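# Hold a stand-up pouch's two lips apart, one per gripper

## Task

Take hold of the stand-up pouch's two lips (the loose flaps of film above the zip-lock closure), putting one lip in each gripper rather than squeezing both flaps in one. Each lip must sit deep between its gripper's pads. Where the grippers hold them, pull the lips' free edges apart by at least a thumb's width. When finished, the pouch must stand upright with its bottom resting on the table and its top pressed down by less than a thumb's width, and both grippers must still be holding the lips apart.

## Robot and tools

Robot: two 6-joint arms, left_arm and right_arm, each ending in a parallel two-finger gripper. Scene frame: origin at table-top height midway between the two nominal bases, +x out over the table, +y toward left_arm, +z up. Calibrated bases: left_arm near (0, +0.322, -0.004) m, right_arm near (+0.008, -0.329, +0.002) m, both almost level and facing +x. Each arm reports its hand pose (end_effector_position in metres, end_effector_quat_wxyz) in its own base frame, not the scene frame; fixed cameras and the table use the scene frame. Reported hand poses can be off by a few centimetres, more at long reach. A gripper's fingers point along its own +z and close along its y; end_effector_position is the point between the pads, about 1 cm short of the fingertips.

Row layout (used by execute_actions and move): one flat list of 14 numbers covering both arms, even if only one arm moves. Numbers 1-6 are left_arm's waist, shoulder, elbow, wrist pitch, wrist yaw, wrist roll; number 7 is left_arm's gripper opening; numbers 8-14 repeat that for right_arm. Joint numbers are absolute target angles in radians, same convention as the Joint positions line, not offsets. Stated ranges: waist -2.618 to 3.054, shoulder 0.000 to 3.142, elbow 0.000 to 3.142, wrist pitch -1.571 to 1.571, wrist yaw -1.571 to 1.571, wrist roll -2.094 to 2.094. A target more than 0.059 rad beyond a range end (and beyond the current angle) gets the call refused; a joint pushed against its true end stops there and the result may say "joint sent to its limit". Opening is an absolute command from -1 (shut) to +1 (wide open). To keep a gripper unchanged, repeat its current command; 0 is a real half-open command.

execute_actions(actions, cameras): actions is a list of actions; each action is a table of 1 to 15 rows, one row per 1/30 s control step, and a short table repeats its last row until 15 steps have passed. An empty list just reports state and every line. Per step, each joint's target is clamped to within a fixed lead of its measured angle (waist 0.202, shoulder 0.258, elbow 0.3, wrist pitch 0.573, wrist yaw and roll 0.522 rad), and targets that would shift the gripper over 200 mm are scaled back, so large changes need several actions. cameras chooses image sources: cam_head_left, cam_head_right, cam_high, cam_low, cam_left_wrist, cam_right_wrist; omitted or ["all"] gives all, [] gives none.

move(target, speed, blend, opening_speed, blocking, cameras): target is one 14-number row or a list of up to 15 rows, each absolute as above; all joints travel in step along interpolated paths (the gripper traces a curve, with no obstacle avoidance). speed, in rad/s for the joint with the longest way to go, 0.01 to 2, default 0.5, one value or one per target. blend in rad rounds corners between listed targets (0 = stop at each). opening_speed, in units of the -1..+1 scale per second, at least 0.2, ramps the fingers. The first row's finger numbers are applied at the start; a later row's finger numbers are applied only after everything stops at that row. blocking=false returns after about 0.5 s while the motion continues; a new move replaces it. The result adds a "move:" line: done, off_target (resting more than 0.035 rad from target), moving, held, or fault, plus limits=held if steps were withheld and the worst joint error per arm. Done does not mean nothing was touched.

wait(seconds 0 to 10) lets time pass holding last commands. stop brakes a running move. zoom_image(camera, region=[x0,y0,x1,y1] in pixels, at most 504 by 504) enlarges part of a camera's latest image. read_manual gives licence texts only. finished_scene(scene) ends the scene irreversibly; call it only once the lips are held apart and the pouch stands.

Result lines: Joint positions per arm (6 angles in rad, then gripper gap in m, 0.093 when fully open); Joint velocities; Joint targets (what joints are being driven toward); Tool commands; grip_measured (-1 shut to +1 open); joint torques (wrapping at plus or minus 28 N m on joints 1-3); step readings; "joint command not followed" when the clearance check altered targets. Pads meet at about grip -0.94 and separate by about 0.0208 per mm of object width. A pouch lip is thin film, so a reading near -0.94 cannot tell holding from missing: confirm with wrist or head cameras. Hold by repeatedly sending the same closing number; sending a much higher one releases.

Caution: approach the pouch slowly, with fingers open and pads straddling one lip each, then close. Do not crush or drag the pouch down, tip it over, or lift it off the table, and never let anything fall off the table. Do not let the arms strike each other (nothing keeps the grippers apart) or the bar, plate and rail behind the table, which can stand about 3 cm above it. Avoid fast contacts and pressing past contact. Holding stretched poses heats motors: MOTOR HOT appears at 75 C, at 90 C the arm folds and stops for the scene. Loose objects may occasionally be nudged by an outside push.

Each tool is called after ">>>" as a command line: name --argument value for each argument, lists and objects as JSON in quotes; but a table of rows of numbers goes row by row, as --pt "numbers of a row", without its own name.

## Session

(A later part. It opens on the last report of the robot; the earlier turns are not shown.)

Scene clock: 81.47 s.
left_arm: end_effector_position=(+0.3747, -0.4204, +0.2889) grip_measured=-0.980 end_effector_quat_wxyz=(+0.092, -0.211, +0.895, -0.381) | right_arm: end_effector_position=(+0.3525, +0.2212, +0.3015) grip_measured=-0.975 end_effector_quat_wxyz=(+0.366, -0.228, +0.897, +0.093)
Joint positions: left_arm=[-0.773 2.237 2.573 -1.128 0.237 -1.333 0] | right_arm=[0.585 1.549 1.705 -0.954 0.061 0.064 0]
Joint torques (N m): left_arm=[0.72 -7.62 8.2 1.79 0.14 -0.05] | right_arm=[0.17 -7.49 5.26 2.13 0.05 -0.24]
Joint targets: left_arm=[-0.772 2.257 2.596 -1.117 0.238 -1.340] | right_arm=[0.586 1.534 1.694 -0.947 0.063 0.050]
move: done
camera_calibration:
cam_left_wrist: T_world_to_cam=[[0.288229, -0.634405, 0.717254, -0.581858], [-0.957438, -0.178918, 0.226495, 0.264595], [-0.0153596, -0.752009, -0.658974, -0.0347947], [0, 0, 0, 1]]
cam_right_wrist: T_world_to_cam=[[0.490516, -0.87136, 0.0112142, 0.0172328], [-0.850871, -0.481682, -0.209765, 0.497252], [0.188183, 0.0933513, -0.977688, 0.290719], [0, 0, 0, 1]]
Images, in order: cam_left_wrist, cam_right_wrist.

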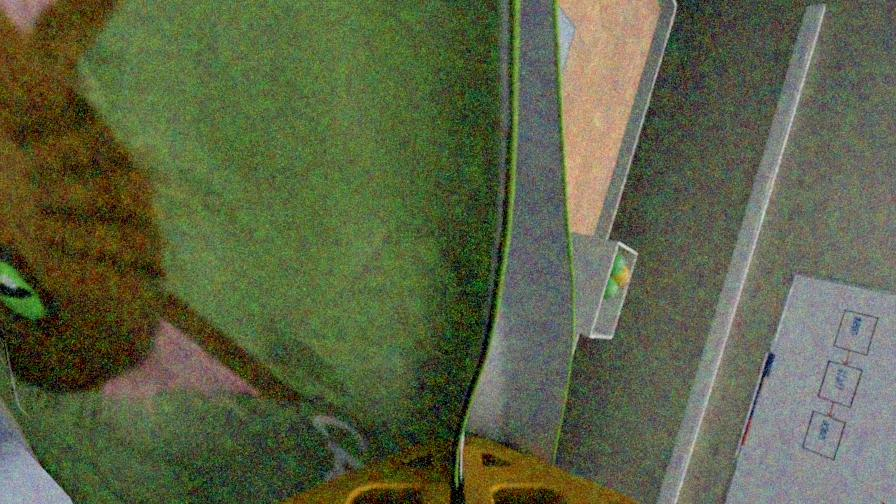

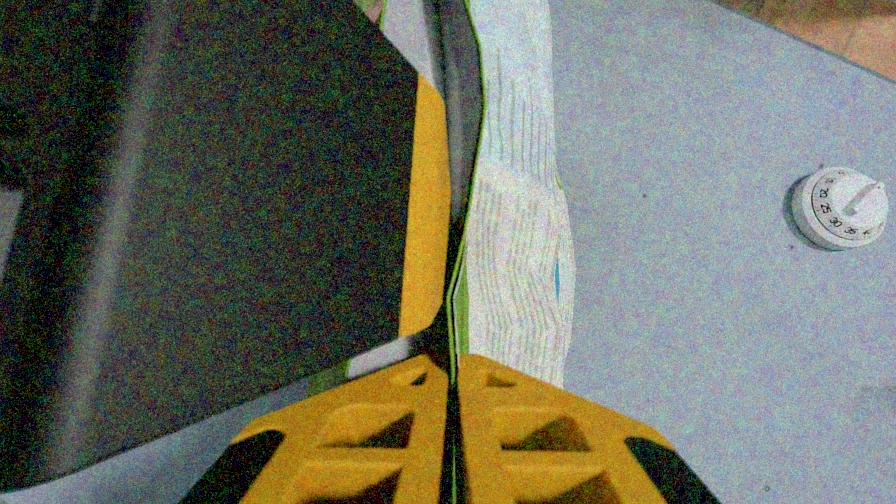

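>>> move --target '[-0.75,2.058,2.285,-1.01,0.25,-1.34,-1,0.545,1.525,1.685,-0.94,0.04,0.05,-1]' --cameras '["cam_right_wrist","cam_left_wrist","cam_high"]' --speed 0.1

>>> zoom_image --camera "cam_high" --region '[370, 40, 570, 210]'

Scene clock: 91.97 s.
left_arm: end_effector_position=(+0.3713, -0.4105, +0.2876) grip_measured=-0.980 end_effector_quat_wxyz=(+0.098, -0.211, +0.888, -0.396) | right_arm: end_effector_position=(+0.3519, +0.2226, +0.3017) grip_measured=-0.975 end_effector_quat_wxyz=(+0.361, -0.229, +0.896, +0.116)
Joint positions: left_arm=[-0.761 2.095 2.301 -0.964 0.247 -1.333 0] | right_arm=[0.565 1.546 1.7 -0.947 0.002 0.064 0]
Joint torques (N m): left_arm=[1.58 -11.51 5.23 1.29 0.12 -0.01] | right_arm=[-1.57 -7.92 4.78 2.13 0.44 -0.26]
Joint targets: left_arm=[-0.750 2.058 2.285 -1.010 0.250 -1.340] | right_arm=[0.545 1.525 1.685 -0.940 0.040 0.050]
move: off_target (left_arm, right_arm); left_arm: the wrist pitch is farthest, 0.046 rad from its target; right_arm: the wrist yaw is farthest, 0.038 rad from its target
camera_calibration:
cam_left_wrist: T_world_to_cam=[[0.276983, -0.612186, 0.740614, -0.567055], [-0.960874, -0.177046, 0.213014, 0.269323], [0.000717929, -0.770638, -0.637272, -0.0481574], [0, 0, 0, 1]]
cam_right_wrist: T_world_to_cam=[[0.508218, -0.860683, -0.0306573, 0.0226763], [-0.844733, -0.491234, -0.212405, 0.498205], [0.167754, 0.133845, -0.976701, 0.288733], [0, 0, 0, 1]]
Images, in order: cam_high, cam_left_wrist, cam_right_wrist.

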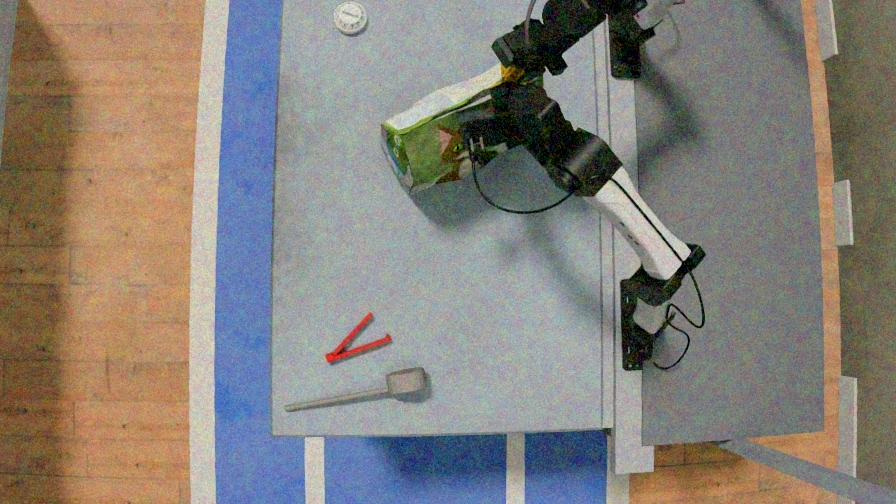

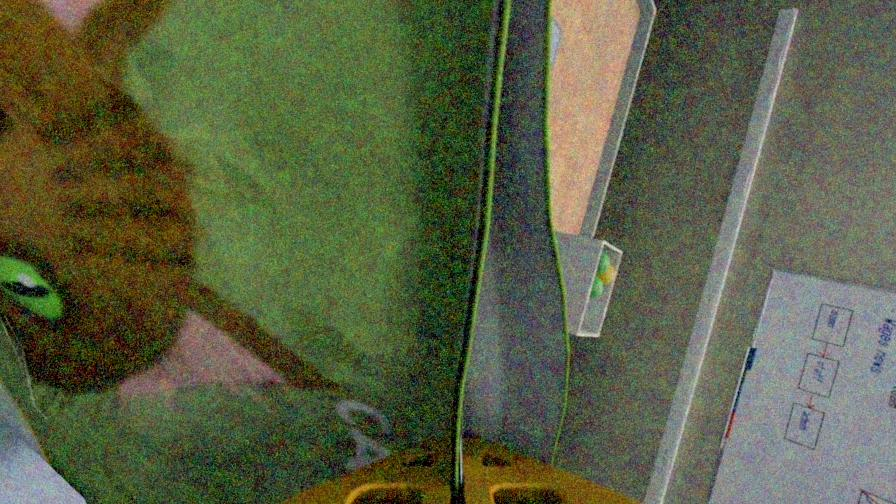

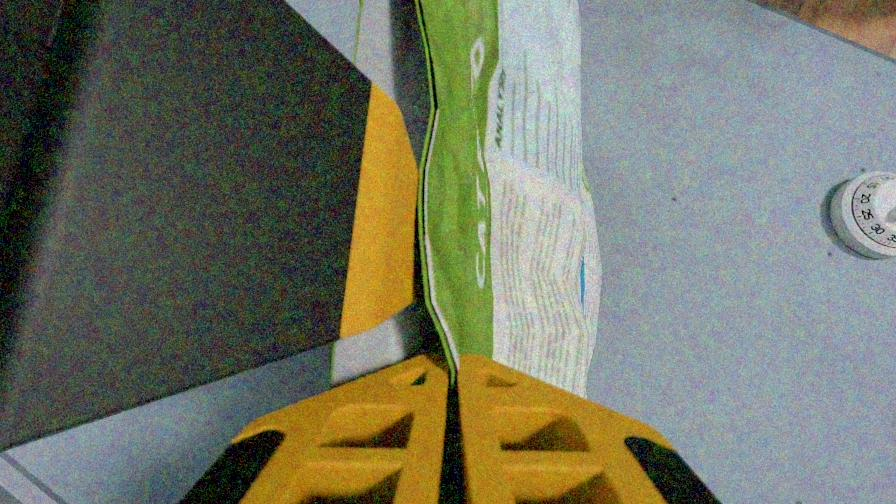

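Scaled by 2.520 from the camera's 896x504 image, which has a finer 1280x720 frame.

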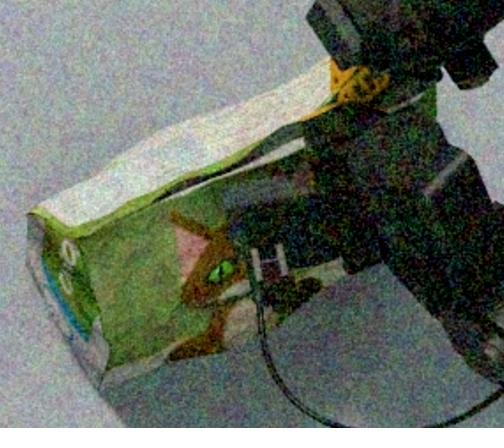

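>>> move --target '[-0.735,1.99,2.2,-0.98,0.24,-1.34,-1,0.518,1.515,1.68,-0.94,0.08,0.05,-1]' --cameras '["cam_right_wrist","cam_left_wrist","cam_high"]' --speed 0.08

>>> zoom_image --camera "cam_high" --region '[370, 40, 570, 210]'

Scene clock: 96.40 s.
left_arm: end_effector_position=(+0.3661, -0.3963, +0.2811) grip_measured=-0.980 end_effector_quat_wxyz=(+0.092, -0.219, +0.892, -0.385) | right_arm: end_effector_position=(+0.3611, +0.2091, +0.3008) grip_measured=-0.975 end_effector_quat_wxyz=(+0.368, -0.211, +0.900, +0.100)
Joint positions: left_arm=[-0.748 2.039 2.208 -0.957 0.249 -1.333 0] | right_arm=[0.536 1.544 1.691 -0.935 0.028 0.064 0]
Joint torques (N m): left_arm=[1.66 -12.18 5.97 1.48 0 -0.01] | right_arm=[-1.47 -8.34 5.31 2.02 0.62 -0.27]
Joint targets: left_arm=[-0.735 1.990 2.200 -0.980 0.240 -1.340] | right_arm=[0.518 1.515 1.680 -0.940 0.080 0.050]
move: off_target (left_arm, right_arm); left_arm: the shoulder is farthest, 0.049 rad from its target; right_arm: the wrist yaw is farthest, 0.052 rad from its target
camera_calibration:
cam_left_wrist: T_world_to_cam=[[0.301181, -0.622624, 0.722239, -0.55995], [-0.953552, -0.192446, 0.231738, 0.254214], [-0.00529383, -0.758487, -0.651666, -0.0302354], [0, 0, 0, 1]]
cam_right_wrist: T_world_to_cam=[[0.467865, -0.883709, -0.0126956, 0.020427], [-0.863879, -0.454239, -0.217671, 0.499901], [0.186591, 0.112808, -0.97594, 0.285507], [0, 0, 0, 1]]
Images, in order: cam_high, cam_left_wrist, cam_right_wrist.

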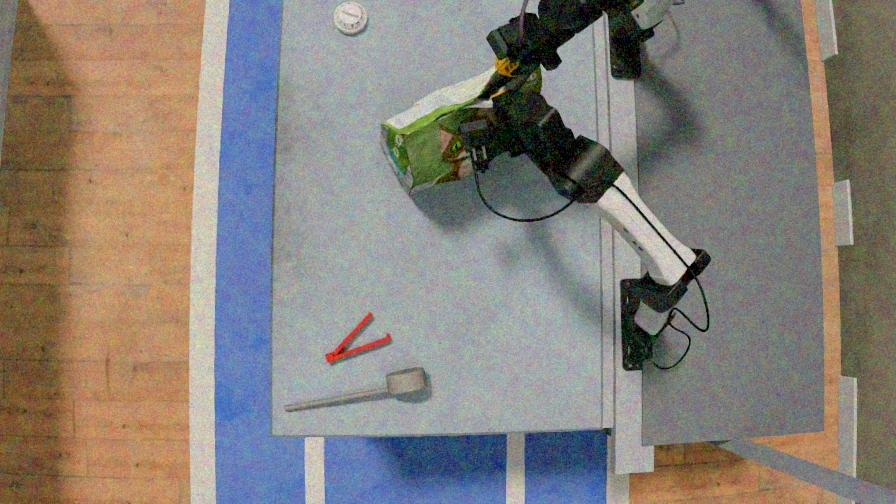

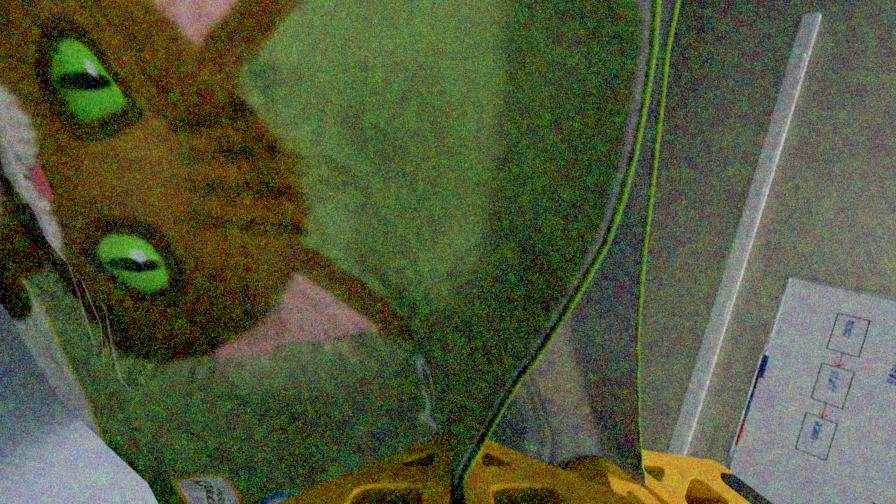

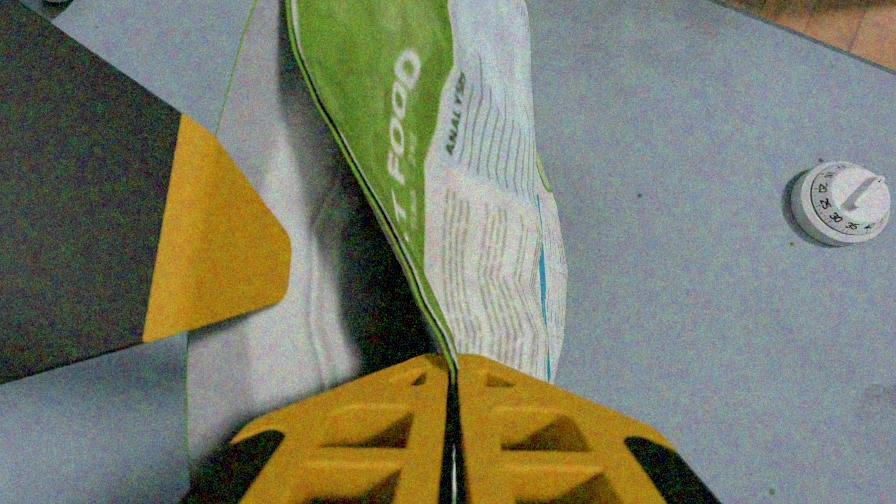

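Scaled by 2.520 from the camera's 896x504 image, which has a finer 1280x720 frame.

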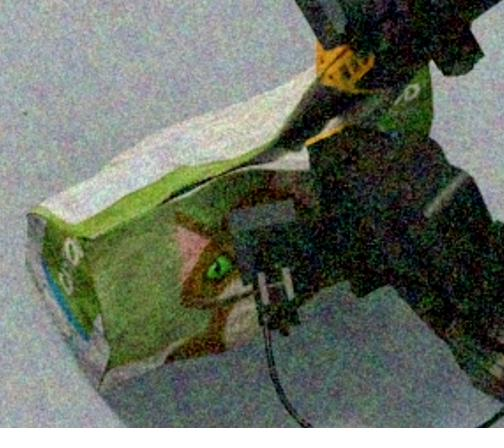

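>>> finished_scene --scene 2

The scene is finished: the task was done.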